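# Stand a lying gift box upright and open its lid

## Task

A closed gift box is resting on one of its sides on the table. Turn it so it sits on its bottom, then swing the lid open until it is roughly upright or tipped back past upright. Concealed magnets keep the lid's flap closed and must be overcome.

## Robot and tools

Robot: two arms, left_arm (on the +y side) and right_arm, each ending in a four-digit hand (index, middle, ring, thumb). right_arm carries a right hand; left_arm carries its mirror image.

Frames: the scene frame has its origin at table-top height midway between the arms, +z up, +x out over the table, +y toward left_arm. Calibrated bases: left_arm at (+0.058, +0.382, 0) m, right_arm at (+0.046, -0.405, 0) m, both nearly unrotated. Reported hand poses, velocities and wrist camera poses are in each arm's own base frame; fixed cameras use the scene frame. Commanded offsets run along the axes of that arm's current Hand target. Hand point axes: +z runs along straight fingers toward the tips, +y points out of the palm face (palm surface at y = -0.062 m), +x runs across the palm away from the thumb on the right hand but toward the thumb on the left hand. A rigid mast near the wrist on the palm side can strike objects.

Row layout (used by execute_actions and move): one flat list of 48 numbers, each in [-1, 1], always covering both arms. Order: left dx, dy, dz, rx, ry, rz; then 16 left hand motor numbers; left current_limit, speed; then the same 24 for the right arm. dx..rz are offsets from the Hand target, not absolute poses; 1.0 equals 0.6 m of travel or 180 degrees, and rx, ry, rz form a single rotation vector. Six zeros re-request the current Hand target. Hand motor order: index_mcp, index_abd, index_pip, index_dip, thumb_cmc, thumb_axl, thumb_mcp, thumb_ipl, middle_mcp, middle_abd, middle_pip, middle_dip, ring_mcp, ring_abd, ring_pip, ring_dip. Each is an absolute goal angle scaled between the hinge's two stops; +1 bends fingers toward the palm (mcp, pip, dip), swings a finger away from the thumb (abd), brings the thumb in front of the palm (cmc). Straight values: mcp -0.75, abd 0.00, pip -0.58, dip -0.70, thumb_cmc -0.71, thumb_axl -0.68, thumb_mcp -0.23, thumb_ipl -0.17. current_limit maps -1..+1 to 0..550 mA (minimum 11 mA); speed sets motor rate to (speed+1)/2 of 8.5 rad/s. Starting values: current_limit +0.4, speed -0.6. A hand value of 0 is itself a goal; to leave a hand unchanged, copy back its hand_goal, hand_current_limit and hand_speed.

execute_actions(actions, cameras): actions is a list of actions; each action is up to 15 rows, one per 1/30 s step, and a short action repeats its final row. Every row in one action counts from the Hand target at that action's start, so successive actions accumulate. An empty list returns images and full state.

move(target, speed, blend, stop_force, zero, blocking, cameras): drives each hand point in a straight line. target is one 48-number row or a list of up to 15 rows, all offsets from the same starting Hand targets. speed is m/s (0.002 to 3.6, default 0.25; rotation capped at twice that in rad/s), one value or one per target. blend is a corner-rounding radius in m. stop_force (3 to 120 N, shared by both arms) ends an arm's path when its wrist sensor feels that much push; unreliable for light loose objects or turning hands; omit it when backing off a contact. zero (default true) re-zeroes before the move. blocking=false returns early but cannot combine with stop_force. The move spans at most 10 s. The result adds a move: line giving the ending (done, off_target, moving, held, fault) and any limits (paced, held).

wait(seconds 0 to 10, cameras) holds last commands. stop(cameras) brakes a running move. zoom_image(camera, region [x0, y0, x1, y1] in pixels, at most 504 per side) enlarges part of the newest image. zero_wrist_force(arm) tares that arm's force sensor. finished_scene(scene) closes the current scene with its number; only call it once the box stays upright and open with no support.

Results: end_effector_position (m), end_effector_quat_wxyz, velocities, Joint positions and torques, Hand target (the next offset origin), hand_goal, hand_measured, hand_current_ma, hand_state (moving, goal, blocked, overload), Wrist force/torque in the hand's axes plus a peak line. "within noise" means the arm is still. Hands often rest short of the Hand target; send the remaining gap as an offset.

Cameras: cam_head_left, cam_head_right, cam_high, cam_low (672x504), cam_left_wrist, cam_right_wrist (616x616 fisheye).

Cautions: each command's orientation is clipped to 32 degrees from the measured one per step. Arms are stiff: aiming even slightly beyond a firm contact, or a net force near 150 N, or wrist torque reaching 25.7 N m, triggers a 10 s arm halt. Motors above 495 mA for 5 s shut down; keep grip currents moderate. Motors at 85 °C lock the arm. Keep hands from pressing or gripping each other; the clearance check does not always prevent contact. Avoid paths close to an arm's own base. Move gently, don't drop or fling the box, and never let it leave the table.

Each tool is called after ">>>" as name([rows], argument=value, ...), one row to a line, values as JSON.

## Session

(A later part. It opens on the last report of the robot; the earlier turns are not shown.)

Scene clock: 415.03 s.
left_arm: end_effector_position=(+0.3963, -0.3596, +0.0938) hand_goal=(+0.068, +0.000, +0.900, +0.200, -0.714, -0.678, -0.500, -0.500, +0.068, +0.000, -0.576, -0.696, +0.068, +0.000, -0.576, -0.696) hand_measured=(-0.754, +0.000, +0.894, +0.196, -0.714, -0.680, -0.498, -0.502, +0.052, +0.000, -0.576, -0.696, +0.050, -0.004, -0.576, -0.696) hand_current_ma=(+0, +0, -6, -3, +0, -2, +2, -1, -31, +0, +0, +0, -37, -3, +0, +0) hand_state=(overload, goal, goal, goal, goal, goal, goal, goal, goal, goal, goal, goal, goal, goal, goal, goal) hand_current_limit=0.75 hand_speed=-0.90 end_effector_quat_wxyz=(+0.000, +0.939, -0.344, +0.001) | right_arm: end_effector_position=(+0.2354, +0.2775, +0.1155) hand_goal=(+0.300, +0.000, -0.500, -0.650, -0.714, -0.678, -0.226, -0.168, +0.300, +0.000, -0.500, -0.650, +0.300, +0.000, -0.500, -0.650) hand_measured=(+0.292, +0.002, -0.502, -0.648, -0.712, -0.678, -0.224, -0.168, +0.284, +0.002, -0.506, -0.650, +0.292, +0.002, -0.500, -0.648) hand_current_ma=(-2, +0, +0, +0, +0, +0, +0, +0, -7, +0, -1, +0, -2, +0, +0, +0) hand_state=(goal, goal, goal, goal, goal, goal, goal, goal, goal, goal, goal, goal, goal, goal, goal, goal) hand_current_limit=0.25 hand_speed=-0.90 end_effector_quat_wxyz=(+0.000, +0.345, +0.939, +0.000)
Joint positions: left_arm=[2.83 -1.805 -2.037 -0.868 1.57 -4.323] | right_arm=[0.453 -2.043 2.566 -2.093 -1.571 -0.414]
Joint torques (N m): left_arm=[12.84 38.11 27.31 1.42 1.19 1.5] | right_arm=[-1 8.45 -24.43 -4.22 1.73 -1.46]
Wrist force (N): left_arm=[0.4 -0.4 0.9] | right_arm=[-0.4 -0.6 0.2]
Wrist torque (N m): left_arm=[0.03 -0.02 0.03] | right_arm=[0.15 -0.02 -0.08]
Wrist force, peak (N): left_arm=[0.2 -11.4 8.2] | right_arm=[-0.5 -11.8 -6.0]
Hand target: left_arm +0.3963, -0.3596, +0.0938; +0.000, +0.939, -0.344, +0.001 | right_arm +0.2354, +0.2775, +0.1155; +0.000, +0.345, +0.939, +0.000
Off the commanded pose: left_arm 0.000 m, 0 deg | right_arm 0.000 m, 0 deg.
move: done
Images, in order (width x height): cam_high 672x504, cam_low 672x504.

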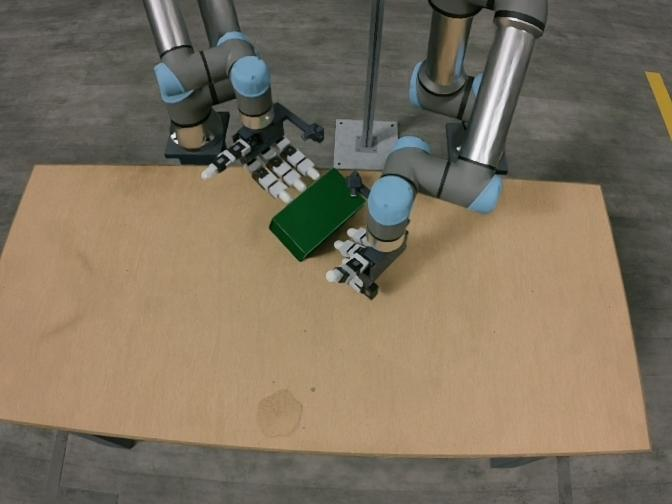

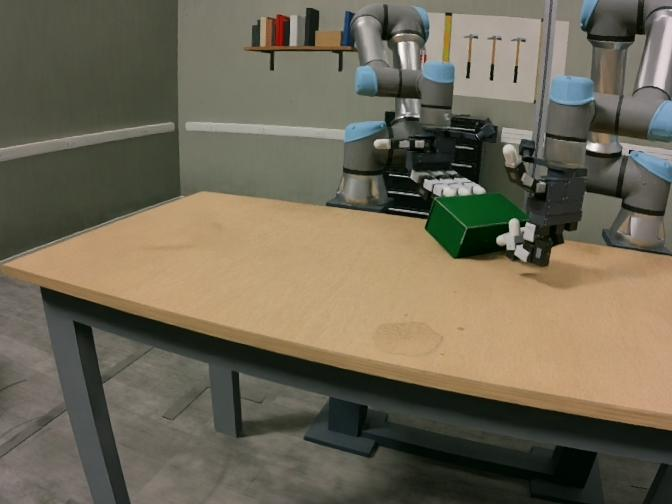

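>>> move([
  [0,0,0,0,0,0, 0.068,0,0.9,0.2,-0.714,-0.678,-0.5,-0.5,0.068,0,-0.576,-0.696,0.068,0,-0.576,-0.696,0.75,-0.8, 0,0,0.05,0,0,0, 0.3,0,-0.5,-0.65,-0.714,-0.678,-0.226,-0.168,0.3,0,-0.5,-0.65,0.3,0,-0.5,-0.65,0.25,-0.9],
  [0,0,0,0,0,0, 0.068,0,0.9,0.2,-0.714,-0.678,-0.5,-0.5,0.068,0,-0.576,-0.696,0.068,0,-0.576,-0.696,0.75,-0.8, 0,-0.06,0.05,0,0,0, 0.3,0,-0.5,-0.65,-0.714,-0.678,-0.226,-0.168,0.3,0,-0.5,-0.65,0.3,0,-0.5,-0.65,0.25,-0.9],
], speed=0.04, cameras=["cam_high","cam_low","cam_head_right"])

>>> zoom_image(camera="cam_low", region=[400, 150, 600, 300])

>>> zoom_image(camera="cam_high", region=[200, 130, 420, 300])

Scene clock: 423.03 s.
left_arm: end_effector_position=(+0.3963, -0.3596, +0.0938) hand_goal=(+0.068, +0.000, +0.900, +0.200, -0.714, -0.678, -0.500, -0.500, +0.068, +0.000, -0.576, -0.696, +0.068, +0.000, -0.576, -0.696) hand_measured=(-0.754, +0.000, +0.894, +0.196, -0.714, -0.680, -0.498, -0.502, +0.052, +0.000, -0.576, -0.696, +0.050, -0.004, -0.576, -0.696) hand_current_ma=(+0, +0, -6, -3, +0, -2, +2, -1, -31, +0, +0, +0, -37, -3, +0, +0) hand_state=(overload, goal, goal, goal, goal, goal, goal, goal, goal, goal, goal, goal, goal, goal, goal, goal) hand_current_limit=0.75 hand_speed=-0.80 end_effector_quat_wxyz=(+0.000, +0.939, -0.344, +0.001) | right_arm: end_effector_position=(+0.2121, +0.2500, +0.0855) hand_goal=(+0.300, +0.000, -0.500, -0.650, -0.714, -0.678, -0.226, -0.168, +0.300, +0.000, -0.500, -0.650, +0.300, +0.000, -0.500, -0.650) hand_measured=(+0.304, +0.002, -0.488, -0.640, -0.712, -0.678, -0.224, -0.168, +0.304, +0.002, -0.488, -0.642, +0.304, +0.002, -0.490, -0.642) hand_current_ma=(+1, +0, +4, +2, +0, +0, +0, +0, +0, +0, +3, +2, +0, +0, +3, +2) hand_state=(goal, goal, goal, goal, goal, goal, goal, goal, goal, goal, goal, goal, goal, goal, goal, goal) hand_current_limit=0.25 hand_speed=-0.90 end_effector_quat_wxyz=(+0.000, +0.345, +0.939, +0.000)
Joint positions: left_arm=[2.83 -1.805 -2.037 -0.868 1.57 -4.323] | right_arm=[0.383 -2.142 2.692 -2.121 -1.571 -0.484]
Joint torques (N m): left_arm=[11.82 37.9 26.81 1.37 1.56 1.36] | right_arm=[-9.9 -10.25 -11.97 -1.38 2.28 -1.78]
Wrist force (N): left_arm=[0.4 -0.4 0.7] | right_arm=[-0.1 0.8 -1.5]
Wrist torque (N m): left_arm=[0.06 -0.03 0.04] | right_arm=[0.14 -0.03 -0.01]
Wrist force, peak (N): left_arm=[0.1 -0.7 1.1] | right_arm=[-0.3 -3.4 -6.7]
Hand target: left_arm +0.3963, -0.3596, +0.0938; +0.000, +0.939, -0.344, +0.001 | right_arm +0.2121, +0.2500, +0.0855; +0.000, +0.345, +0.939, +0.000
Off the commanded pose: left_arm 0.000 m, 0 deg | right_arm 0.000 m, 0 deg.
move: done
Images, in order (width x height): cam_head_right 672x504, cam_high 672x504, cam_low 672x504.

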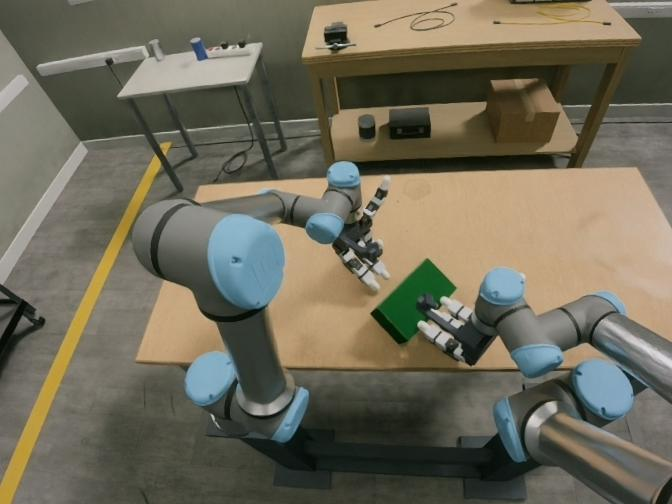

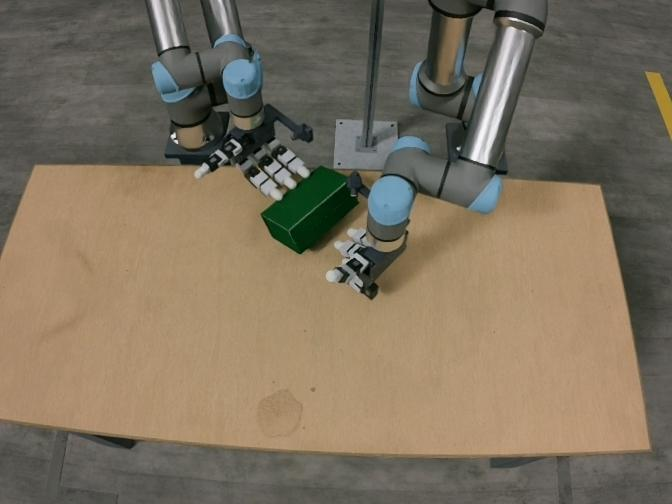

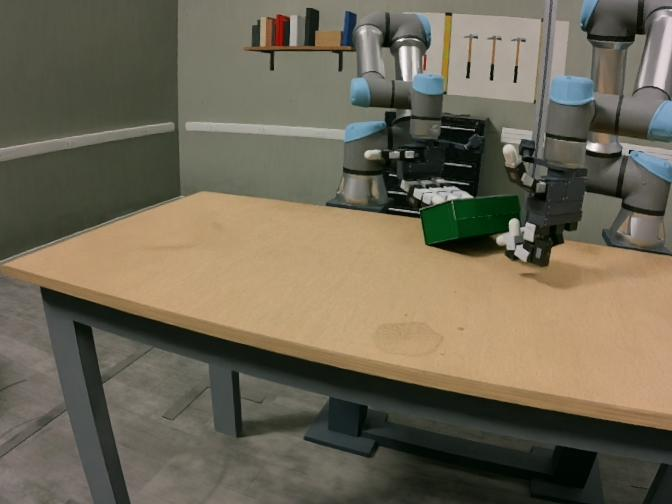

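Scaled by 2.520 from the camera's 672x504 image, which has a finer 960x720 frame.

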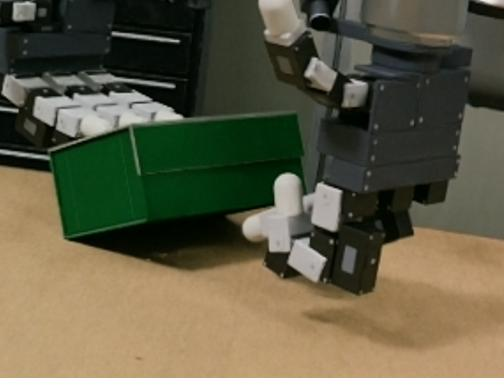

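Scaled by 2.291 from the camera's 672x504 image, which has a finer 960x720 frame.

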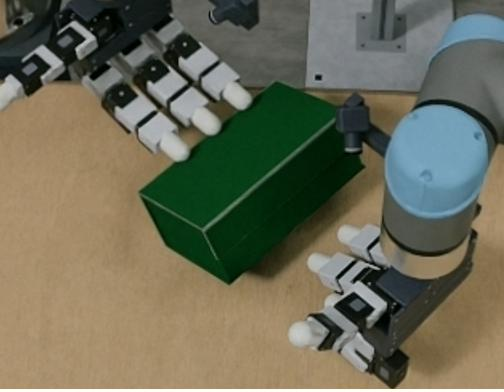

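>>> move(target=[0,0,0,0,0,0, 0.068,0,0.9,0.2,-0.714,-0.678,-0.5,-0.5,0.068,0,-0.576,-0.696,0.068,0,-0.576,-0.696,0.75,-0.8, 0,0,-0.12,0,0,0, 0.3,0,-0.5,-0.65,-0.714,-0.678,-0.226,-0.168,0.3,0,-0.5,-0.65,0.3,0,-0.5,-0.65,0.25,-0.9], speed=0.04, cameras=["cam_high","cam_low","cam_right_wrist"])

>>> zoom_image(camera="cam_low", region=[400, 150, 600, 300])

>>> zoom_image(camera="cam_high", region=[200, 130, 420, 300])

Scene clock: 429.87 s.
left_arm: end_effector_position=(+0.3963, -0.3596, +0.0938) hand_goal=(+0.068, +0.000, +0.900, +0.200, -0.714, -0.678, -0.500, -0.500, +0.068, +0.000, -0.576, -0.696, +0.068, +0.000, -0.576, -0.696) hand_measured=(-0.754, +0.000, +0.894, +0.196, -0.714, -0.680, -0.498, -0.502, +0.052, +0.000, -0.576, -0.696, +0.050, -0.004, -0.576, -0.696) hand_current_ma=(+0, +0, -6, -3, +0, -2, +2, -1, -31, +0, +0, +0, -37, -3, +0, +0) hand_state=(overload, goal, goal, goal, goal, goal, goal, goal, goal, goal, goal, goal, goal, goal, goal, goal) hand_current_limit=0.75 hand_speed=-0.80 end_effector_quat_wxyz=(+0.000, +0.939, -0.344, +0.001) | right_arm: end_effector_position=(+0.2121, +0.2500, +0.1574) hand_goal=(+0.300, +0.000, -0.500, -0.650, -0.714, -0.678, -0.226, -0.168, +0.300, +0.000, -0.500, -0.650, +0.300, +0.000, -0.500, -0.650) hand_measured=(+0.294, +0.002, -0.500, -0.648, -0.712, -0.678, -0.224, -0.168, +0.292, +0.002, -0.500, -0.648, +0.294, +0.002, -0.500, -0.648) hand_current_ma=(-1, +0, +0, +0, +0, +0, +0, +0, -2, +0, +0, +0, -1, +0, +0, +0) hand_state=(goal, goal, goal, goal, goal, goal, goal, goal, goal, goal, goal, goal, goal, goal, goal, goal) hand_current_limit=0.25 hand_speed=-0.90 end_effector_quat_wxyz=(+0.000, +0.345, +0.939, +0.000)
Joint positions: left_arm=[2.83 -1.805 -2.037 -0.868 1.57 -4.323] | right_arm=[0.383 -2.273 2.531 -1.828 -1.571 -0.484]
Joint torques (N m): left_arm=[11.08 38.14 26.76 1.34 1.55 1.38] | right_arm=[-10.66 -6.25 -31.15 -1.59 2.61 -1.89]
Wrist force (N): left_arm=[0.2 -0.6 0.9] | right_arm=[-0.4 0.4 -0.3]
Wrist torque (N m): left_arm=[0.01 0.00 0.03] | right_arm=[0.25 -0.04 -0.03]
Wrist force, peak (N): left_arm=[0.0 -0.7 1.1] | right_arm=[-0.2 0.8 -1.4]
Hand target: left_arm +0.3963, -0.3596, +0.0938; +0.000, +0.939, -0.344, +0.001 | right_arm +0.2121, +0.2500, +0.1575; +0.000, +0.345, +0.939, +0.000
Off the commanded pose: left_arm 0.000 m, 0 deg | right_arm 0.000 m, 0 deg.
move: done
camera_calibration:
cam_right_wrist: T_world_to_cam=[[0.999059, 0.000768996, -0.0433551, -0.16475], [0.0325379, -0.674199, 0.737833, -0.00691068], [-0.0286626, -0.738549, -0.67359, 0.419742], [0, 0, 0, 1]] pos_world=[0.17685, 0.305467, 0.28069]
Images, in order (width x height): cam_high 672x504, cam_low 672x504, cam_right_wrist 616x616.

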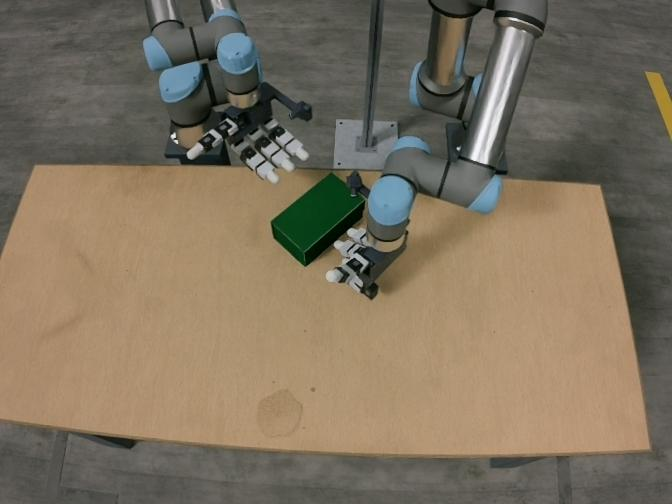

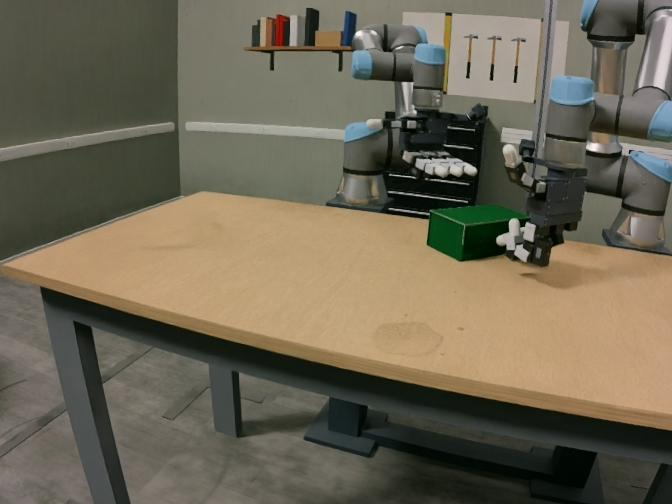

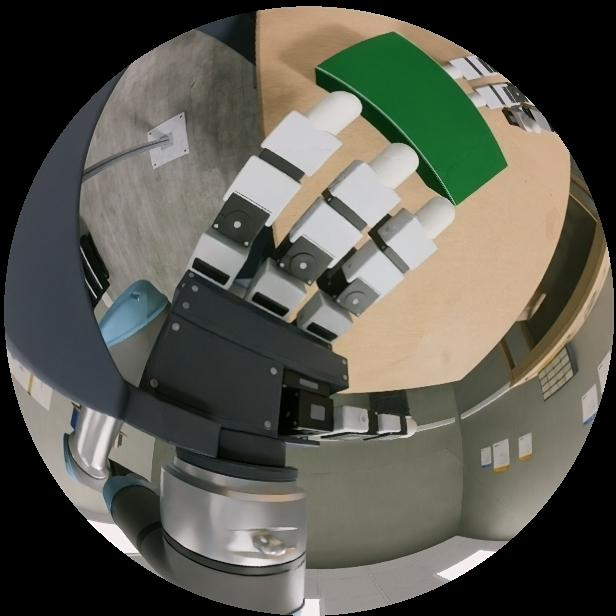

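Scaled by 2.520 from the camera's 672x504 image, which has a finer 960x720 frame.

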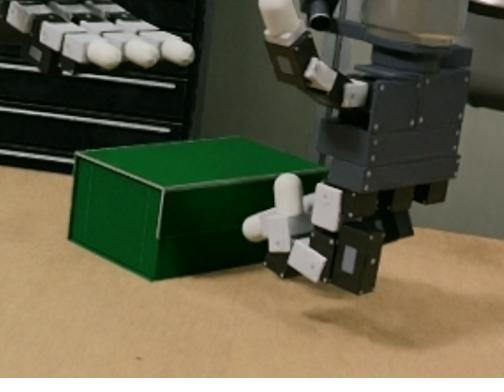

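Scaled by 2.291 from the camera's 672x504 image, which has a finer 960x720 frame.

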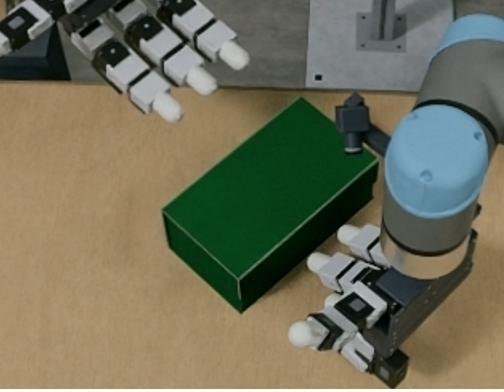

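>>> move(target=[0,0,-0.013,0,0,0, 0.068,0,0.9,0.2,-0.714,-0.678,-0.5,-0.5,0.1,0,-0.576,-0.696,0.1,0,-0.576,-0.696,0.8,-0.8, 0,-0.03,0.1,0,0,0, 0.068,0,-0.576,-0.696,-0.714,-0.678,-0.226,-0.168,0.068,0,-0.576,-0.696,0.068,0,-0.576,-0.696,0.8,-0.6], speed=0.1)

>>> move(target=[0,0.12,0,0,0,0, 0.068,0,0.9,0.2,-0.714,-0.678,-0.5,-0.5,0.1,0,-0.576,-0.696,0.1,0,-0.576,-0.696,0.8,-0.8, 0,0.12,0,0,0,0, 0.068,0,-0.576,-0.696,-0.714,-0.678,-0.226,-0.168,0.068,0,-0.576,-0.696,0.068,0,-0.576,-0.696,0.8,-0.6], speed=0.03, stop_force=7, cameras=["cam_high","cam_low"])

>>> zoom_image(camera="cam_low", region=[400, 150, 600, 300])

>>> zoom_image(camera="cam_high", region=[200, 130, 420, 300])

Scene clock: 440.43 s.
left_arm: end_effector_position=(+0.3963, -0.3596, +0.1016) hand_goal=(+0.068, +0.000, +0.900, +0.200, -0.714, -0.678, -0.500, -0.500, +0.100, +0.000, -0.576, -0.696, +0.100, +0.000, -0.576, -0.696) hand_measured=(-0.754, +0.000, +0.894, +0.196, -0.714, -0.680, -0.498, -0.502, +0.082, +0.000, -0.576, -0.696, +0.080, -0.004, -0.576, -0.696) hand_current_ma=(+0, +0, -6, -3, +0, -2, +2, -1, -32, +0, +0, +0, -39, -3, +0, +0) hand_state=(overload, goal, goal, goal, goal, goal, goal, goal, goal, goal, goal, goal, goal, goal, goal, goal) hand_current_limit=0.80 hand_speed=-0.80 end_effector_quat_wxyz=(+0.000, +0.939, -0.344, +0.001) | right_arm: end_effector_position=(+0.2004, +0.2363, +0.0976) hand_goal=(+0.068, +0.000, -0.576, -0.696, -0.714, -0.678, -0.226, -0.168, +0.068, +0.000, -0.576, -0.696, +0.068, +0.000, -0.576, -0.696) hand_measured=(+0.062, +0.002, -0.576, -0.694, -0.712, -0.678, -0.224, -0.168, +0.062, +0.002, -0.576, -0.694, +0.062, +0.002, -0.576, -0.694) hand_current_ma=(-1, +0, +0, +0, +0, +0, +0, +0, -1, +0, +0, +0, -1, +0, +0, +0) hand_state=(goal, goal, goal, goal, goal, goal, goal, goal, goal, goal, goal, goal, goal, goal, goal, goal) hand_current_limit=0.80 hand_speed=-0.60 end_effector_quat_wxyz=(+0.000, +0.345, +0.939, +0.000)
Joint positions: left_arm=[2.83 -1.792 -2.028 -0.89 1.57 -4.323] | right_arm=[0.338 -2.277 2.693 -1.987 -1.571 -0.529]
Joint torques (N m): left_arm=[12.99 37.68 27.23 1.36 1.19 1.28] | right_arm=[-9.12 15.85 -15.27 -4.05 2.76 -1.75]
Wrist force (N): left_arm=[0.1 -0.5 0.6] | right_arm=[0.3 0.1 0.2]
Wrist torque (N m): left_arm=[0.03 0.01 0.02] | right_arm=[0.12 -0.13 0.01]
Wrist force, peak (N): left_arm=[0.1 -0.8 0.9] | right_arm=[-0.6 0.9 -0.7]
Hand target: left_arm +0.3963, -0.3596, +0.1016; +0.000, +0.939, -0.344, +0.001 | right_arm +0.2004, +0.2363, +0.0975; +0.000, +0.345, +0.939, +0.000
Off the commanded pose: left_arm 0.000 m, 0 deg | right_arm 0.000 m, 0 deg.
move: done

Scene clock: 443.10 s.
left_arm: end_effector_position=(+0.3724, -0.3878, +0.1016) hand_goal=(+0.068, +0.000, +0.900, +0.200, -0.714, -0.678, -0.500, -0.500, +0.100, +0.000, -0.576, -0.696, +0.100, +0.000, -0.576, -0.696) hand_measured=(-0.754, +0.000, +0.894, +0.196, -0.714, -0.680, -0.498, -0.502, +0.084, -0.004, -0.578, -0.696, +0.080, -0.006, -0.578, -0.692) hand_current_ma=(+0, +0, -6, -3, +0, -2, +2, -1, -32, -2, -2, +0, -41, -5, -2, +3) hand_state=(overload, goal, goal, goal, goal, goal, goal, goal, goal, goal, goal, goal, blocked, goal, goal, goal) hand_current_limit=0.80 hand_speed=-0.80 end_effector_quat_wxyz=(+0.000, +0.939, -0.344, +0.001) | right_arm: end_effector_position=(+0.2242, +0.2643, +0.0976) hand_goal=(+0.068, +0.000, -0.576, -0.696, -0.714, -0.678, -0.226, -0.168, +0.068, +0.000, -0.576, -0.696, +0.068, +0.000, -0.576, -0.696) hand_measured=(+0.062, +0.002, -0.576, -0.694, -0.712, -0.678, -0.222, -0.168, +0.060, +0.002, -0.576, -0.694, +0.060, +0.006, -0.576, -0.688) hand_current_ma=(-1, +0, +0, +0, +0, +0, +0, +0, -2, +0, +0, +0, -2, +1, +0, +2) hand_state=(goal, goal, goal, goal, goal, goal, goal, goal, goal, goal, goal, goal, goal, goal, goal, goal) hand_current_limit=0.80 hand_speed=-0.60 end_effector_quat_wxyz=(+0.000, +0.345, +0.939, +0.000)
Joint positions: left_arm=[2.76 -1.785 -2.038 -0.887 1.57 -4.393] | right_arm=[0.422 -2.079 2.634 -2.125 -1.571 -0.445]
Joint torques (N m): left_arm=[10.27 22.71 24.93 2.81 0.99 1.29] | right_arm=[-10.72 -10.94 -12.86 -1.65 2.6 -1.64]
Wrist force (N): left_arm=[0.8 -4.6 -0.9] | right_arm=[-0.1 -2.2 -1.2]
Wrist torque (N m): left_arm=[0.11 -0.14 0.30] | right_arm=[0.14 0.10 -0.21]
Wrist force, peak (N): left_arm=[0.4 -25.7 -10.0] | right_arm=[0.6 -37.3 -17.6]
Hand target: left_arm +0.3724, -0.3878, +0.1016; +0.000, +0.939, -0.344, +0.001 (not the last commanded pose) | right_arm +0.2242, +0.2643, +0.0976; +0.000, +0.345, +0.939, +0.000 (not the last commanded pose)
Off the commanded pose: left_arm 0.035 m, 0 deg | right_arm 0.035 m, 0 deg.
move: contact (left_arm, right_arm)
Images, in order (width x height): cam_high 672x504, cam_low 672x504.

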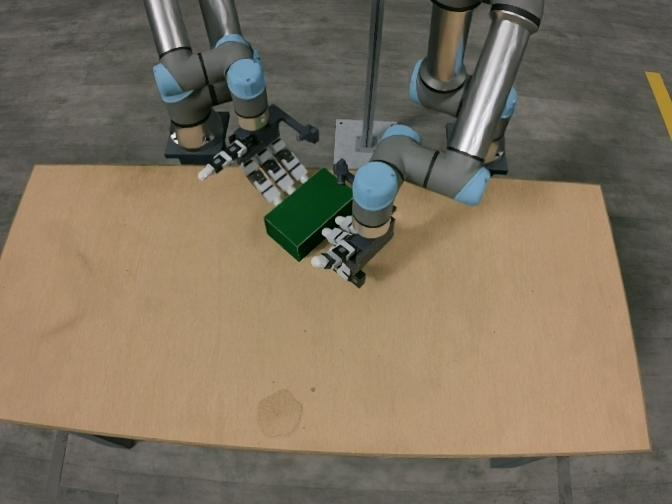

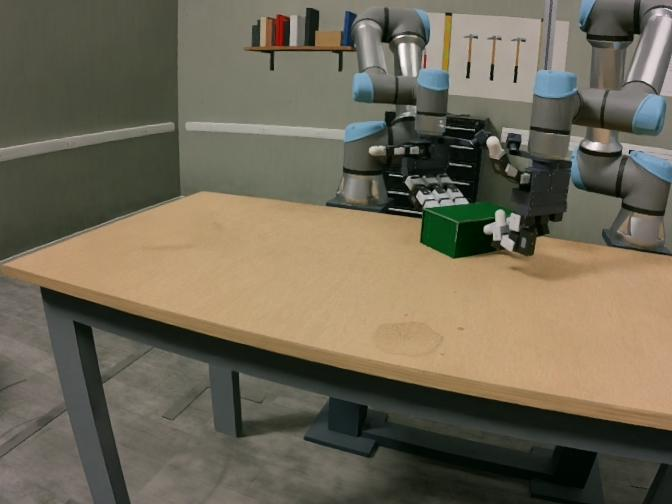

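Scaled by 2.520 from the camera's 672x504 image, which has a finer 960x720 frame.

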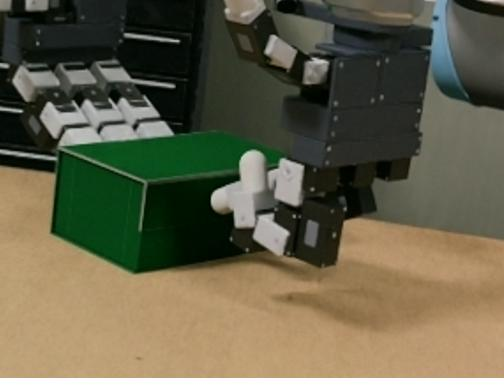

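Scaled by 2.291 from the camera's 672x504 image, which has a finer 960x720 frame.

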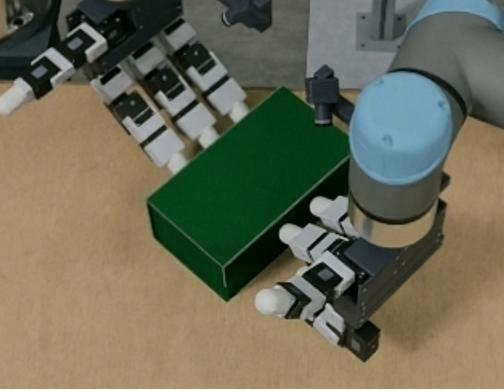

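>>> move([
  [0,0,0,0,0,0, 0.068,0,0.9,0.2,-0.714,-0.678,-0.5,-0.5,0.35,0,-0.576,-0.696,0.35,0,-0.576,-0.696,0.6,-0.9, 0,0,0,0,0,0, 0.16,0,-0.576,-0.696,-0.714,-0.678,-0.226,-0.168,0.16,0,-0.576,-0.696,0.16,0,-0.576,-0.696,0.8,-0.9],
  [0,-0.006,-0.05,0,0,0, 0.068,0,0.9,0.2,-0.714,-0.678,-0.5,-0.5,0.35,0,-0.576,-0.696,0.35,0,-0.576,-0.696,0.6,-0.9, 0,0,0,0,0,0, 0.16,0,-0.576,-0.696,-0.714,-0.678,-0.226,-0.168,0.16,0,-0.576,-0.696,0.16,0,-0.576,-0.696,0.8,-0.9],
], speed=0.03, cameras=["cam_high","cam_low","cam_left_wrist"])

>>> zoom_image(camera="cam_low", region=[400, 150, 600, 300])

>>> zoom_image(camera="cam_high", region=[200, 130, 420, 300])

Scene clock: 451.50 s.
left_arm: end_effector_position=(+0.3746, -0.3851, +0.1316) hand_goal=(+0.068, +0.000, +0.900, +0.200, -0.714, -0.678, -0.500, -0.500, +0.350, +0.000, -0.576, -0.696, +0.350, +0.000, -0.576, -0.696) hand_measured=(-0.754, +0.000, +0.894, +0.196, -0.714, -0.680, -0.498, -0.502, +0.330, -0.002, -0.582, -0.700, +0.328, +0.000, -0.584, -0.700) hand_current_ma=(+0, +0, -6, -3, +0, -2, +2, -1, -39, -2, -9, -4, -48, +0, -9, -4) hand_state=(overload, goal, goal, goal, goal, goal, goal, goal, goal, goal, goal, goal, blocked, goal, goal, goal) hand_current_limit=0.60 hand_speed=-0.90 end_effector_quat_wxyz=(+0.000, +0.939, -0.344, +0.001) | right_arm: end_effector_position=(+0.2242, +0.2644, +0.0976) hand_goal=(+0.160, +0.000, -0.576, -0.696, -0.714, -0.678, -0.226, -0.168, +0.160, +0.000, -0.576, -0.696, +0.160, +0.000, -0.576, -0.696) hand_measured=(+0.142, +0.000, -0.584, -0.700, -0.712, -0.678, -0.222, -0.168, +0.140, +0.000, -0.584, -0.700, +0.142, +0.002, -0.582, -0.700) hand_current_ma=(-8, +0, -2, +0, +0, +0, +0, +0, -11, +0, -2, +0, -9, +0, -1, +0) hand_state=(goal, goal, goal, goal, goal, goal, goal, goal, blocked, goal, goal, goal, goal, goal, goal, goal) hand_current_limit=0.80 hand_speed=-0.90 end_effector_quat_wxyz=(+0.000, +0.345, +0.939, +0.000)
Joint positions: left_arm=[2.767 -1.738 -2.001 -0.971 1.57 -4.386] | right_arm=[0.422 -2.079 2.634 -2.125 -1.571 -0.445]
Joint torques (N m): left_arm=[12.94 35.52 27.76 1.56 1.68 1.41] | right_arm=[-8.52 -9.69 -27.7 -2.36 2.43 -1.14]
Wrist force (N): left_arm=[0.2 -0.2 0.8] | right_arm=[-0.6 0.2 -0.2]
Wrist torque (N m): left_arm=[0.06 0.04 0.01] | right_arm=[0.14 0.01 -0.05]
Wrist force, peak (N): left_arm=[0.6 -12.2 -0.3] | right_arm=[-0.6 -14.0 0.1]
Hand target: left_arm +0.3746, -0.3850, +0.1316; +0.000, +0.939, -0.344, +0.001 | right_arm +0.2242, +0.2643, +0.0976; +0.000, +0.345, +0.939, +0.000
Off the commanded pose: left_arm 0.000 m, 0 deg | right_arm 0.000 m, 0 deg.
move: done
camera_calibration:
cam_left_wrist: T_world_to_cam=[[-0.175213, 0.981348, -0.0790954, 0.432068], [0.647227, 0.17535, 0.741855, -0.328266], [0.741887, 0.0787898, -0.665879, -0.032642], [0, 0, 0, 1]] pos_world=[0.312383, -0.363876, 0.255965]
Images, in order (width x height): cam_high 672x504, cam_low 672x504, cam_left_wrist 616x616.

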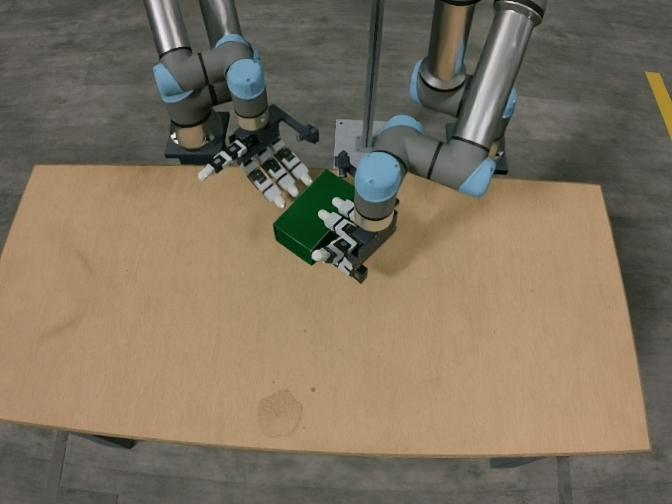

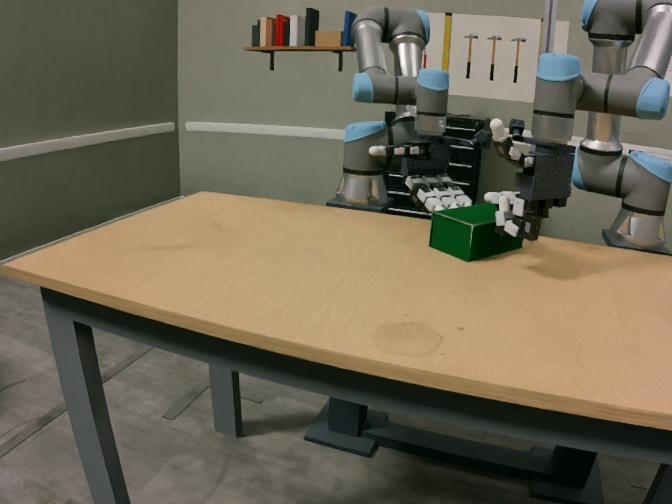

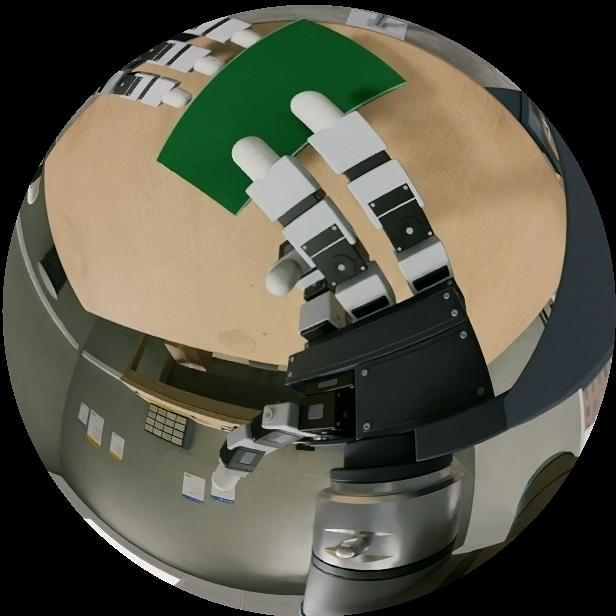

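Scaled by 2.520 from the camera's 672x504 image, which has a finer 960x720 frame.

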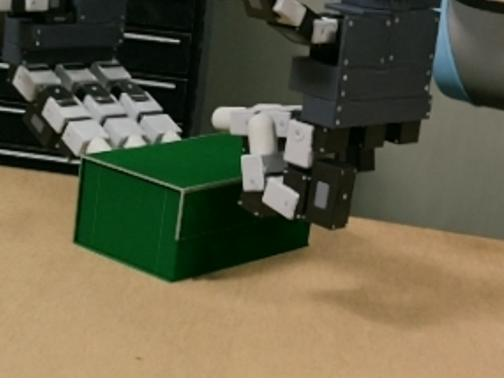

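Scaled by 2.291 from the camera's 672x504 image, which has a finer 960x720 frame.

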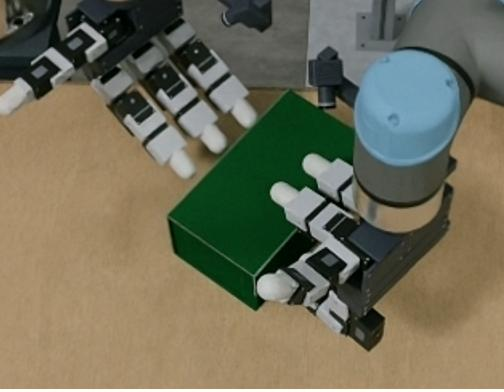

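>>> move([
  [0,0,-0.03,0,0,0, 0.068,0,0.9,0.2,-0.714,-0.678,-0.5,-0.5,0.33,0,-0.576,-0.696,0.33,0,-0.576,-0.696,0.6,-0.6, 0,0,0,0,0,0, 0.16,0,-0.576,-0.696,-0.714,-0.678,-0.226,-0.168,0.16,0,-0.576,-0.696,0.16,0,-0.576,-0.696,0.8,-0.9],
  [0,-0.13,-0.03,0,0,0, 0.068,0,0.9,0.2,-0.714,-0.678,-0.5,-0.5,0.1,0,-0.576,-0.696,0.1,0,-0.576,-0.696,0.8,-0.6, 0,0,0,0,0,0, 0.16,0,-0.576,-0.696,-0.714,-0.678,-0.226,-0.168,0.16,0,-0.576,-0.696,0.16,0,-0.576,-0.696,0.8,-0.9],
  [0,-0.13,0.085,0,0,0, 0.068,0,0.9,0.2,-0.714,-0.678,-0.5,-0.5,0.1,0,-0.576,-0.696,0.1,0,-0.576,-0.696,0.8,-0.6, 0,0,0,0,0,0, 0.16,0,-0.576,-0.696,-0.714,-0.678,-0.226,-0.168,0.16,0,-0.576,-0.696,0.16,0,-0.576,-0.696,0.8,-0.9],
], speed=0.15)

>>> move(target=[0,0.2,0,0,0,0, 0.068,0,0.9,0.2,-0.714,-0.678,-0.5,-0.5,0.1,0,-0.576,-0.696,0.1,0,-0.576,-0.696,0.8,-0.6, 0,0.04,0,0,0,0, 0.16,0,-0.576,-0.696,-0.714,-0.678,-0.226,-0.168,0.16,0,-0.576,-0.696,0.16,0,-0.576,-0.696,0.8,-0.9], speed=0.04, stop_force=6)

>>> move(target=[0.25,0,0,0,0,0, 0.068,0,0.9,0.2,-0.714,-0.678,-0.5,-0.5,0.14,0,-0.576,-0.696,0.14,0,-0.576,-0.696,0.8,-0.6, -0.25,0,0,0,0,0, 0.16,0,-0.576,-0.696,-0.714,-0.678,-0.226,-0.168,0.16,0,-0.576,-0.696,0.16,0,-0.576,-0.696,0.8,-0.9], speed=0.1, cameras=["cam_high","cam_low","cam_head_right"])

>>> zoom_image(camera="cam_high", region=[220, 150, 440, 320])

Scene clock: 519.07 s.
left_arm: end_effector_position=(+0.4251, -0.3255, +0.0808) hand_goal=(+0.068, +0.000, +0.900, +0.200, -0.714, -0.678, -0.500, -0.500, +0.100, +0.000, -0.576, -0.696, +0.100, +0.000, -0.576, -0.696) hand_measured=(-0.754, +0.000, +0.894, +0.196, -0.714, -0.680, -0.498, -0.502, +0.094, -0.002, -0.582, -0.700, +0.094, +0.000, -0.582, -0.700) hand_current_ma=(+0, +0, -6, -3, +0, -2, +2, -1, -7, -2, -7, -4, -9, +0, -7, -4) hand_state=(overload, goal, goal, goal, goal, goal, goal, goal, goal, goal, goal, goal, goal, goal, goal, goal) hand_current_limit=0.80 hand_speed=-0.60 end_effector_quat_wxyz=(+0.000, +0.939, -0.344, +0.001) | right_arm: end_effector_position=(+0.2242, +0.2643, +0.0976) hand_goal=(+0.160, +0.000, -0.576, -0.696, -0.714, -0.678, -0.226, -0.168, +0.160, +0.000, -0.576, -0.696, +0.160, +0.000, -0.576, -0.696) hand_measured=(+0.142, +0.000, -0.584, -0.700, -0.712, -0.678, -0.222, -0.168, +0.140, +0.000, -0.584, -0.700, +0.142, +0.002, -0.582, -0.700) hand_current_ma=(-8, +0, -2, +0, +0, +0, +0, +0, -11, +0, -2, +0, -9, +0, -1, +0) hand_state=(goal, goal, goal, goal, goal, goal, goal, goal, blocked, goal, goal, goal, goal, goal, goal, goal) hand_current_limit=0.80 hand_speed=-0.90 end_effector_quat_wxyz=(+0.000, +0.345, +0.939, +0.000)
Joint positions: left_arm=[2.911 -1.843 -2.029 -0.838 1.57 -4.242] | right_arm=[0.422 -2.079 2.634 -2.125 -1.571 -0.445]
Joint torques (N m): left_arm=[-13.74 26.05 10.98 3.91 -2.06 -1.16] | right_arm=[-2.48 -10.08 -13.32 -2.06 1.96 -0.95]
Wrist force (N): left_arm=[0.5 -0.3 1.0] | right_arm=[-0.4 0.4 -0.1]
Wrist torque (N m): left_arm=[0.08 -0.04 0.05] | right_arm=[0.18 -0.02 -0.02]
Wrist force, peak (N): left_arm=[0.3 -0.1 2.0] | right_arm=[-0.7 0.8 -0.3]
Hand target: left_arm +0.4251, -0.3255, +0.0807; +0.000, +0.939, -0.344, +0.001 | right_arm +0.2242, +0.2643, +0.0976; +0.000, +0.345, +0.939, +0.000
Off the commanded pose: left_arm 0.000 m, 0 deg | right_arm 0.000 m, 0 deg.
move: done

Scene clock: 521.83 s.
left_arm: end_effector_position=(+0.3849, -0.3731, +0.0807) hand_goal=(+0.068, +0.000, +0.900, +0.200, -0.714, -0.678, -0.500, -0.500, +0.100, +0.000, -0.576, -0.696, +0.100, +0.000, -0.576, -0.696) hand_measured=(-0.754, +0.000, +0.894, +0.196, -0.714, -0.680, -0.498, -0.502, +0.090, -0.004, -0.582, -0.698, +0.090, -0.014, -0.580, -0.694) hand_current_ma=(+0, +0, -6, -3, +0, -2, +2, -1, -15, -2, -7, -1, -16, -20, -4, +1) hand_state=(overload, goal, goal, goal, goal, goal, goal, goal, goal, goal, goal, goal, goal, goal, goal, goal) hand_current_limit=0.80 hand_speed=-0.60 end_effector_quat_wxyz=(+0.000, +0.939, -0.344, +0.001) | right_arm: end_effector_position=(+0.2322, +0.2738, +0.0976) hand_goal=(+0.160, +0.000, -0.576, -0.696, -0.714, -0.678, -0.226, -0.168, +0.160, +0.000, -0.576, -0.696, +0.160, +0.000, -0.576, -0.696) hand_measured=(+0.144, +0.000, -0.584, -0.700, -0.712, -0.678, -0.222, -0.168, +0.140, +0.000, -0.584, -0.700, +0.142, +0.034, -0.582, -0.698) hand_current_ma=(-8, +0, -1, +0, +0, +0, +0, +0, -11, +0, -2, +0, -8, +20, -1, +0) hand_state=(goal, goal, goal, goal, goal, goal, goal, goal, blocked, goal, goal, goal, goal, blocked, goal, goal) hand_current_limit=0.80 hand_speed=-0.90 end_effector_quat_wxyz=(+0.000, +0.345, +0.939, +0.000)
Joint positions: left_arm=[2.797 -1.824 -2.056 -0.83 1.57 -4.356] | right_arm=[0.444 -2.022 2.61 -2.159 -1.571 -0.423]
Joint torques (N m): left_arm=[12.41 24.91 26.7 1.99 -2.16 1.34] | right_arm=[-9.77 -13.64 -12.37 -1.77 2.16 -1.39]
Wrist force (N): left_arm=[0.9 -1.1 0.8] | right_arm=[0.0 -0.8 -0.3]
Wrist torque (N m): left_arm=[0.09 -0.05 0.06] | right_arm=[0.21 0.10 -0.25]
Wrist force, peak (N): left_arm=[3.4 -11.0 -3.5] | right_arm=[1.5 -11.8 -3.7]
Hand target: left_arm +0.3849, -0.3731, +0.0807; +0.000, +0.939, -0.344, +0.001 (not the last commanded pose) | right_arm +0.2322, +0.2738, +0.0976; +0.000, +0.345, +0.939, +0.000 (not the last commanded pose)
Off the commanded pose: left_arm 0.058 m, 0 deg | right_arm 0.012 m, 0 deg.
move: contact (left_arm, right_arm)

Scene clock: 523.97 s.
left_arm: end_effector_position=(+0.4995, -0.4698, +0.0811) hand_goal=(+0.068, +0.000, +0.900, +0.200, -0.714, -0.678, -0.500, -0.500, +0.140, +0.000, -0.576, -0.696, +0.140, +0.000, -0.576, -0.696) hand_measured=(-0.754, +0.000, +0.894, +0.196, -0.714, -0.680, -0.498, -0.502, +0.122, -0.002, -0.582, -0.700, +0.120, +0.002, -0.582, -0.698) hand_current_ma=(+0, +0, -6, -3, +0, -2, +2, -1, -34, -1, -8, -3, -41, +2, -8, -1) hand_state=(overload, goal, goal, goal, goal, goal, goal, goal, goal, goal, goal, goal, blocked, goal, goal, goal) hand_current_limit=0.80 hand_speed=-0.60 end_effector_quat_wxyz=(+0.000, +0.939, -0.344, +0.001) | right_arm: end_effector_position=(+0.3465, +0.1768, +0.0976) hand_goal=(+0.160, +0.000, -0.576, -0.696, -0.714, -0.678, -0.226, -0.168, +0.160, +0.000, -0.576, -0.696, +0.160, +0.000, -0.576, -0.696) hand_measured=(+0.144, +0.000, -0.584, -0.700, -0.712, -0.678, -0.222, -0.168, +0.140, +0.000, -0.584, -0.700, +0.142, +0.002, -0.582, -0.698) hand_current_ma=(-8, +0, -1, +0, +0, +0, +0, +0, -11, +0, -2, +0, -8, +0, -1, +0) hand_state=(goal, goal, goal, goal, goal, goal, goal, goal, blocked, goal, goal, goal, goal, goal, goal, goal) hand_current_limit=0.80 hand_speed=-0.90 end_effector_quat_wxyz=(+0.000, +0.345, +0.939, +0.000)
Joint positions: left_arm=[2.715 -2.12 -1.601 -0.989 1.571 -4.437] | right_arm=[-0.024 -1.911 2.556 -2.216 -1.571 -0.891]
Joint torques (N m): left_arm=[-13.95 40.63 28.53 1.47 1.98 -1.31] | right_arm=[-8.57 4.79 -26.59 -4.33 2.55 -1.73]
Wrist force (N): left_arm=[0.5 -0.6 0.0] | right_arm=[-0.1 -0.6 0.2]
Wrist torque (N m): left_arm=[0.05 -0.02 0.23] | right_arm=[0.13 0.02 -0.05]
Wrist force, peak (N): left_arm=[0.5 -1.8 2.1] | right_arm=[0.5 -1.5 0.0]
Hand target: left_arm +0.4995, -0.4699, +0.0811; +0.000, +0.939, -0.344, +0.001 | right_arm +0.3466, +0.1768, +0.0976; +0.000, +0.345, +0.939, +0.000
Off the commanded pose: left_arm 0.000 m, 0 deg | right_arm 0.000 m, 0 deg.
move: done
Images, in order (width x height): cam_head_right 672x504, cam_high 672x504, cam_low 672x504.

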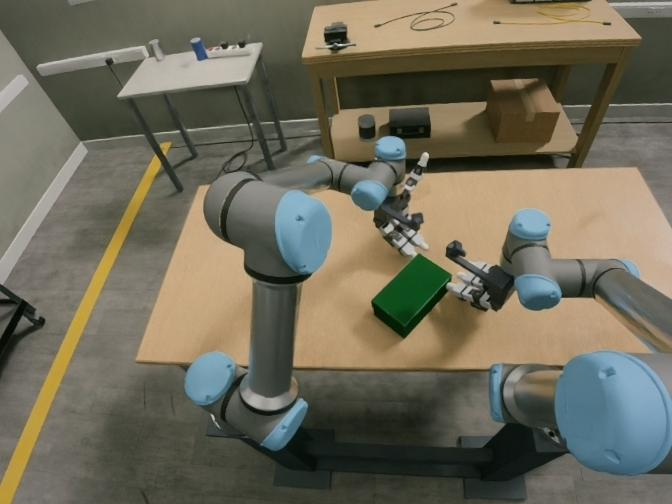

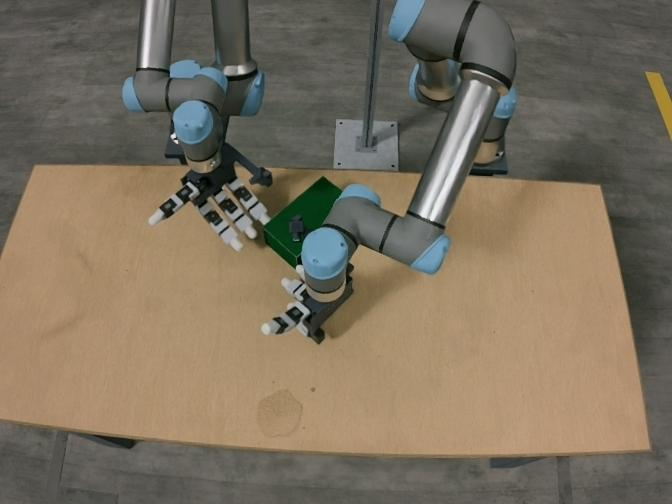

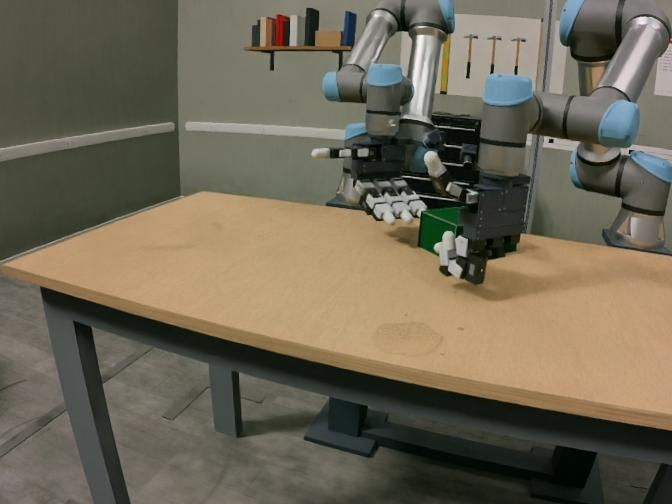

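Scaled by 2.291 from the camera's 672x504 image, which has a finer 960x720 frame.

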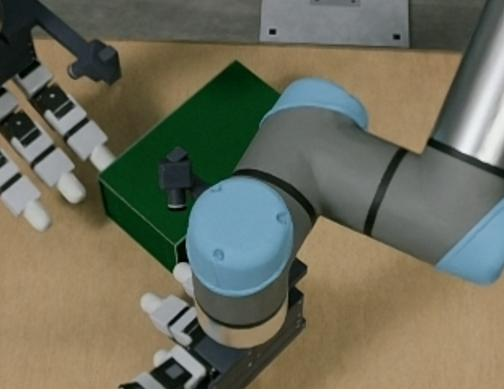

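>>> move([
  [0,-0.2,-0.1,0,0,0, 0.068,0,0.9,0.2,-0.714,-0.678,-0.5,-0.5,0.068,0,-0.576,-0.696,0.068,0,-0.576,-0.696,0.6,-0.6, 0,0,-0.2,0,0,0, 0.068,0,-0.576,-0.696,-0.714,-0.678,-0.226,-0.168,0.068,0,-0.576,-0.696,0.068,0,-0.576,-0.696,0.8,-0.6],
  [0,-0.2,-0.1,0,0,0, 0.068,0,0.9,0.2,-0.714,-0.678,-0.5,-0.5,0.068,0,-0.576,-0.696,0.068,0,-0.576,-0.696,0.6,-0.6, 0.329,-0.061,-0.2,0,0,0, 0.068,0,-0.576,-0.696,-0.714,-0.678,-0.226,-0.168,0.068,0,-0.576,-0.696,0.068,0,-0.576,-0.696,0.8,-0.6],
  [0,-0.2,-0.1,0,0,0, 0.068,0,0.9,0.2,-0.714,-0.678,-0.5,-0.5,0.068,0,-0.576,-0.696,0.068,0,-0.576,-0.696,0.6,-0.6, 0.329,-0.061,0.01,0,0,0, 0.068,0,-0.576,-0.696,-0.714,-0.678,-0.226,-0.168,0.068,0,-0.576,-0.696,0.068,0,-0.576,-0.696,0.8,-0.6],
], speed=0.25, blend=[0.03,0.02,0])

>>> move(target=[0,0,0,0,0,0, 0.068,0,0.9,0.2,-0.714,-0.678,-0.5,-0.5,0.068,0,-0.576,-0.696,0.068,0,-0.576,-0.696,0.6,-0.6, 0,0.2,0,0,0,0, 0.068,0,-0.576,-0.696,-0.714,-0.678,-0.226,-0.168,0.068,0,-0.576,-0.696,0.068,0,-0.576,-0.696,0.8,-0.6], speed=0.06, cameras=["cam_high","cam_low"])

>>> zoom_image(camera="cam_high", region=[220, 150, 440, 320])

Scene clock: 541.23 s.
left_arm: end_effector_position=(+0.5768, -0.3781, +0.1411) hand_goal=(+0.068, +0.000, +0.900, +0.200, -0.714, -0.678, -0.500, -0.500, +0.068, +0.000, -0.576, -0.696, +0.068, +0.000, -0.576, -0.696) hand_measured=(-0.754, +0.000, +0.894, +0.196, -0.714, -0.680, -0.498, -0.502, +0.062, -0.002, -0.582, -0.700, +0.062, +0.002, -0.582, -0.698) hand_current_ma=(+0, +0, -6, -3, +0, -2, +2, -1, -6, -1, -7, -3, -7, +2, -7, -1) hand_state=(overload, goal, goal, goal, goal, goal, goal, goal, goal, goal, goal, goal, goal, goal, goal, goal) hand_current_limit=0.60 hand_speed=-0.60 end_effector_quat_wxyz=(+0.000, +0.939, -0.344, +0.001) | right_arm: end_effector_position=(+0.1724, +0.2766, +0.0916) hand_goal=(+0.068, +0.000, -0.576, -0.696, -0.714, -0.678, -0.226, -0.168, +0.068, +0.000, -0.576, -0.696, +0.068, +0.000, -0.576, -0.696) hand_measured=(+0.062, +0.000, -0.582, -0.700, -0.712, -0.678, -0.222, -0.168, +0.062, +0.000, -0.582, -0.700, +0.062, +0.002, -0.582, -0.698) hand_current_ma=(-1, +0, -1, +0, +0, +0, +0, +0, -1, +0, -1, +0, -1, +0, -1, +0) hand_state=(goal, goal, goal, goal, goal, goal, goal, goal, goal, goal, goal, goal, goal, goal, goal, goal) hand_current_limit=0.80 hand_speed=-0.60 end_effector_quat_wxyz=(+0.000, +0.345, +0.939, +0.000)
Joint positions: left_arm=[2.886 -2.092 -1.471 -1.146 1.57 -4.267] | right_arm=[0.586 -2.139 2.672 -2.104 -1.571 -0.281]
Joint torques (N m): left_arm=[12.65 40.61 30.14 1.54 -1.88 1.37] | right_arm=[8.93 10.22 -12.35 -4.36 -2.81 1.97]
Wrist force (N): left_arm=[0.4 0.0 0.7] | right_arm=[0.0 0.4 0.0]
Wrist torque (N m): left_arm=[0.07 0.00 -0.01] | right_arm=[0.16 -0.08 -0.13]
Wrist force, peak (N): left_arm=[0.2 1.4 0.9] | right_arm=[-1.1 0.5 -1.4]
Hand target: left_arm +0.5768, -0.3781, +0.1411; +0.000, +0.939, -0.344, +0.001 | right_arm +0.1724, +0.2766, +0.0916; +0.000, +0.345, +0.939, +0.000
Off the commanded pose: left_arm 0.000 m, 0 deg | right_arm 0.000 m, 0 deg.
move: done

Scene clock: 543.73 s.
left_arm: end_effector_position=(+0.5768, -0.3781, +0.1411) hand_goal=(+0.068, +0.000, +0.900, +0.200, -0.714, -0.678, -0.500, -0.500, +0.068, +0.000, -0.576, -0.696, +0.068, +0.000, -0.576, -0.696) hand_measured=(-0.754, +0.000, +0.894, +0.196, -0.714, -0.680, -0.498, -0.502, +0.062, -0.002, -0.582, -0.700, +0.062, +0.002, -0.582, -0.698) hand_current_ma=(+0, +0, -6, -3, +0, -2, +2, -1, -6, -1, -7, -3, -7, +2, -7, -1) hand_state=(overload, goal, goal, goal, goal, goal, goal, goal, goal, goal, goal, goal, goal, goal, goal, goal) hand_current_limit=0.60 hand_speed=-0.60 end_effector_quat_wxyz=(+0.000, +0.939, -0.344, +0.001) | right_arm: end_effector_position=(+0.2500, +0.3680, +0.0915) hand_goal=(+0.068, +0.000, -0.576, -0.696, -0.714, -0.678, -0.226, -0.168, +0.068, +0.000, -0.576, -0.696, +0.068, +0.000, -0.576, -0.696) hand_measured=(+0.062, +0.002, -0.578, -0.698, -0.712, -0.678, -0.222, -0.168, +0.060, +0.000, -0.582, -0.700, +0.062, +0.002, -0.582, -0.698) hand_current_ma=(-1, +0, +0, +0, +0, +0, +0, +0, -2, +0, -1, +0, -1, +0, -1, +0) hand_state=(goal, goal, goal, goal, goal, goal, goal, goal, goal, goal, goal, goal, goal, goal, goal, goal) hand_current_limit=0.80 hand_speed=-0.60 end_effector_quat_wxyz=(+0.000, +0.345, +0.939, +0.000)
Joint positions: left_arm=[2.886 -2.092 -1.471 -1.146 1.57 -4.267] | right_arm=[0.686 -1.692 2.428 -2.306 -1.571 -0.181]
Joint torques (N m): left_arm=[11.86 40.44 29.99 1.45 -1.55 1.37] | right_arm=[9.03 -3.44 -26.49 -4.53 -2.66 1.95]
Wrist force (N): left_arm=[0.3 -0.4 0.4] | right_arm=[0.1 -0.4 -0.4]
Wrist torque (N m): left_arm=[0.04 0.01 -0.01] | right_arm=[0.23 -0.05 -0.08]
Wrist force, peak (N): left_arm=[0.3 -0.4 0.8] | right_arm=[0.1 -1.1 -0.8]
Hand target: left_arm +0.5768, -0.3781, +0.1411; +0.000, +0.939, -0.344, +0.001 | right_arm +0.2500, +0.3681, +0.0915; +0.000, +0.345, +0.939, +0.000
Off the commanded pose: left_arm 0.000 m, 0 deg | right_arm 0.000 m, 0 deg.
move: done
Images, in order (width x height): cam_high 672x504, cam_low 672x504.

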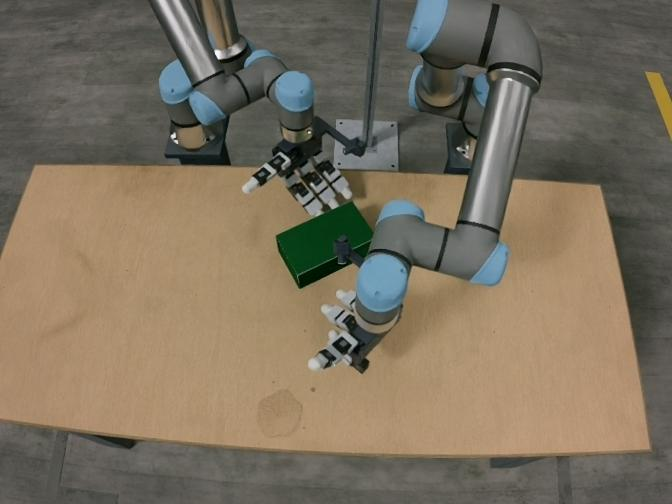

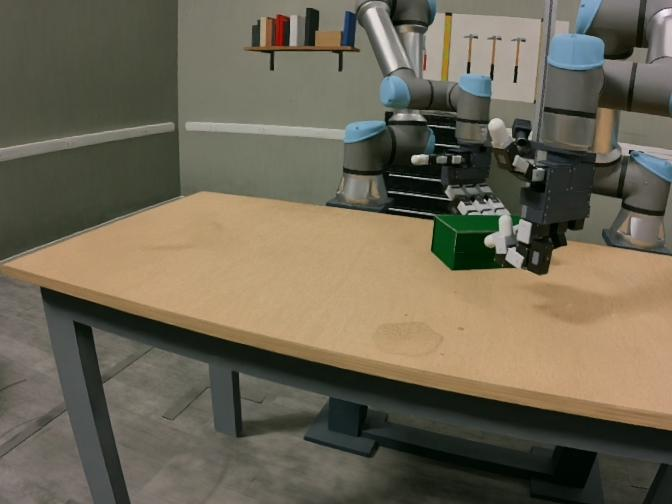

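Scaled by 2.291 from the camera's 672x504 image, which has a finer 960x720 frame.

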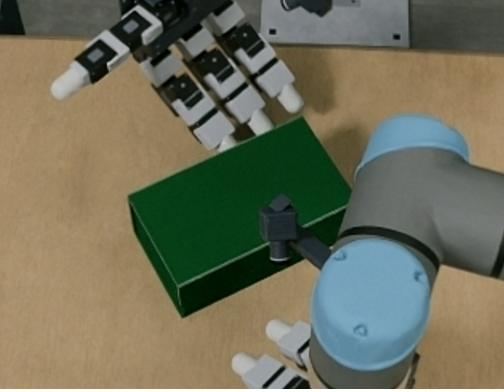

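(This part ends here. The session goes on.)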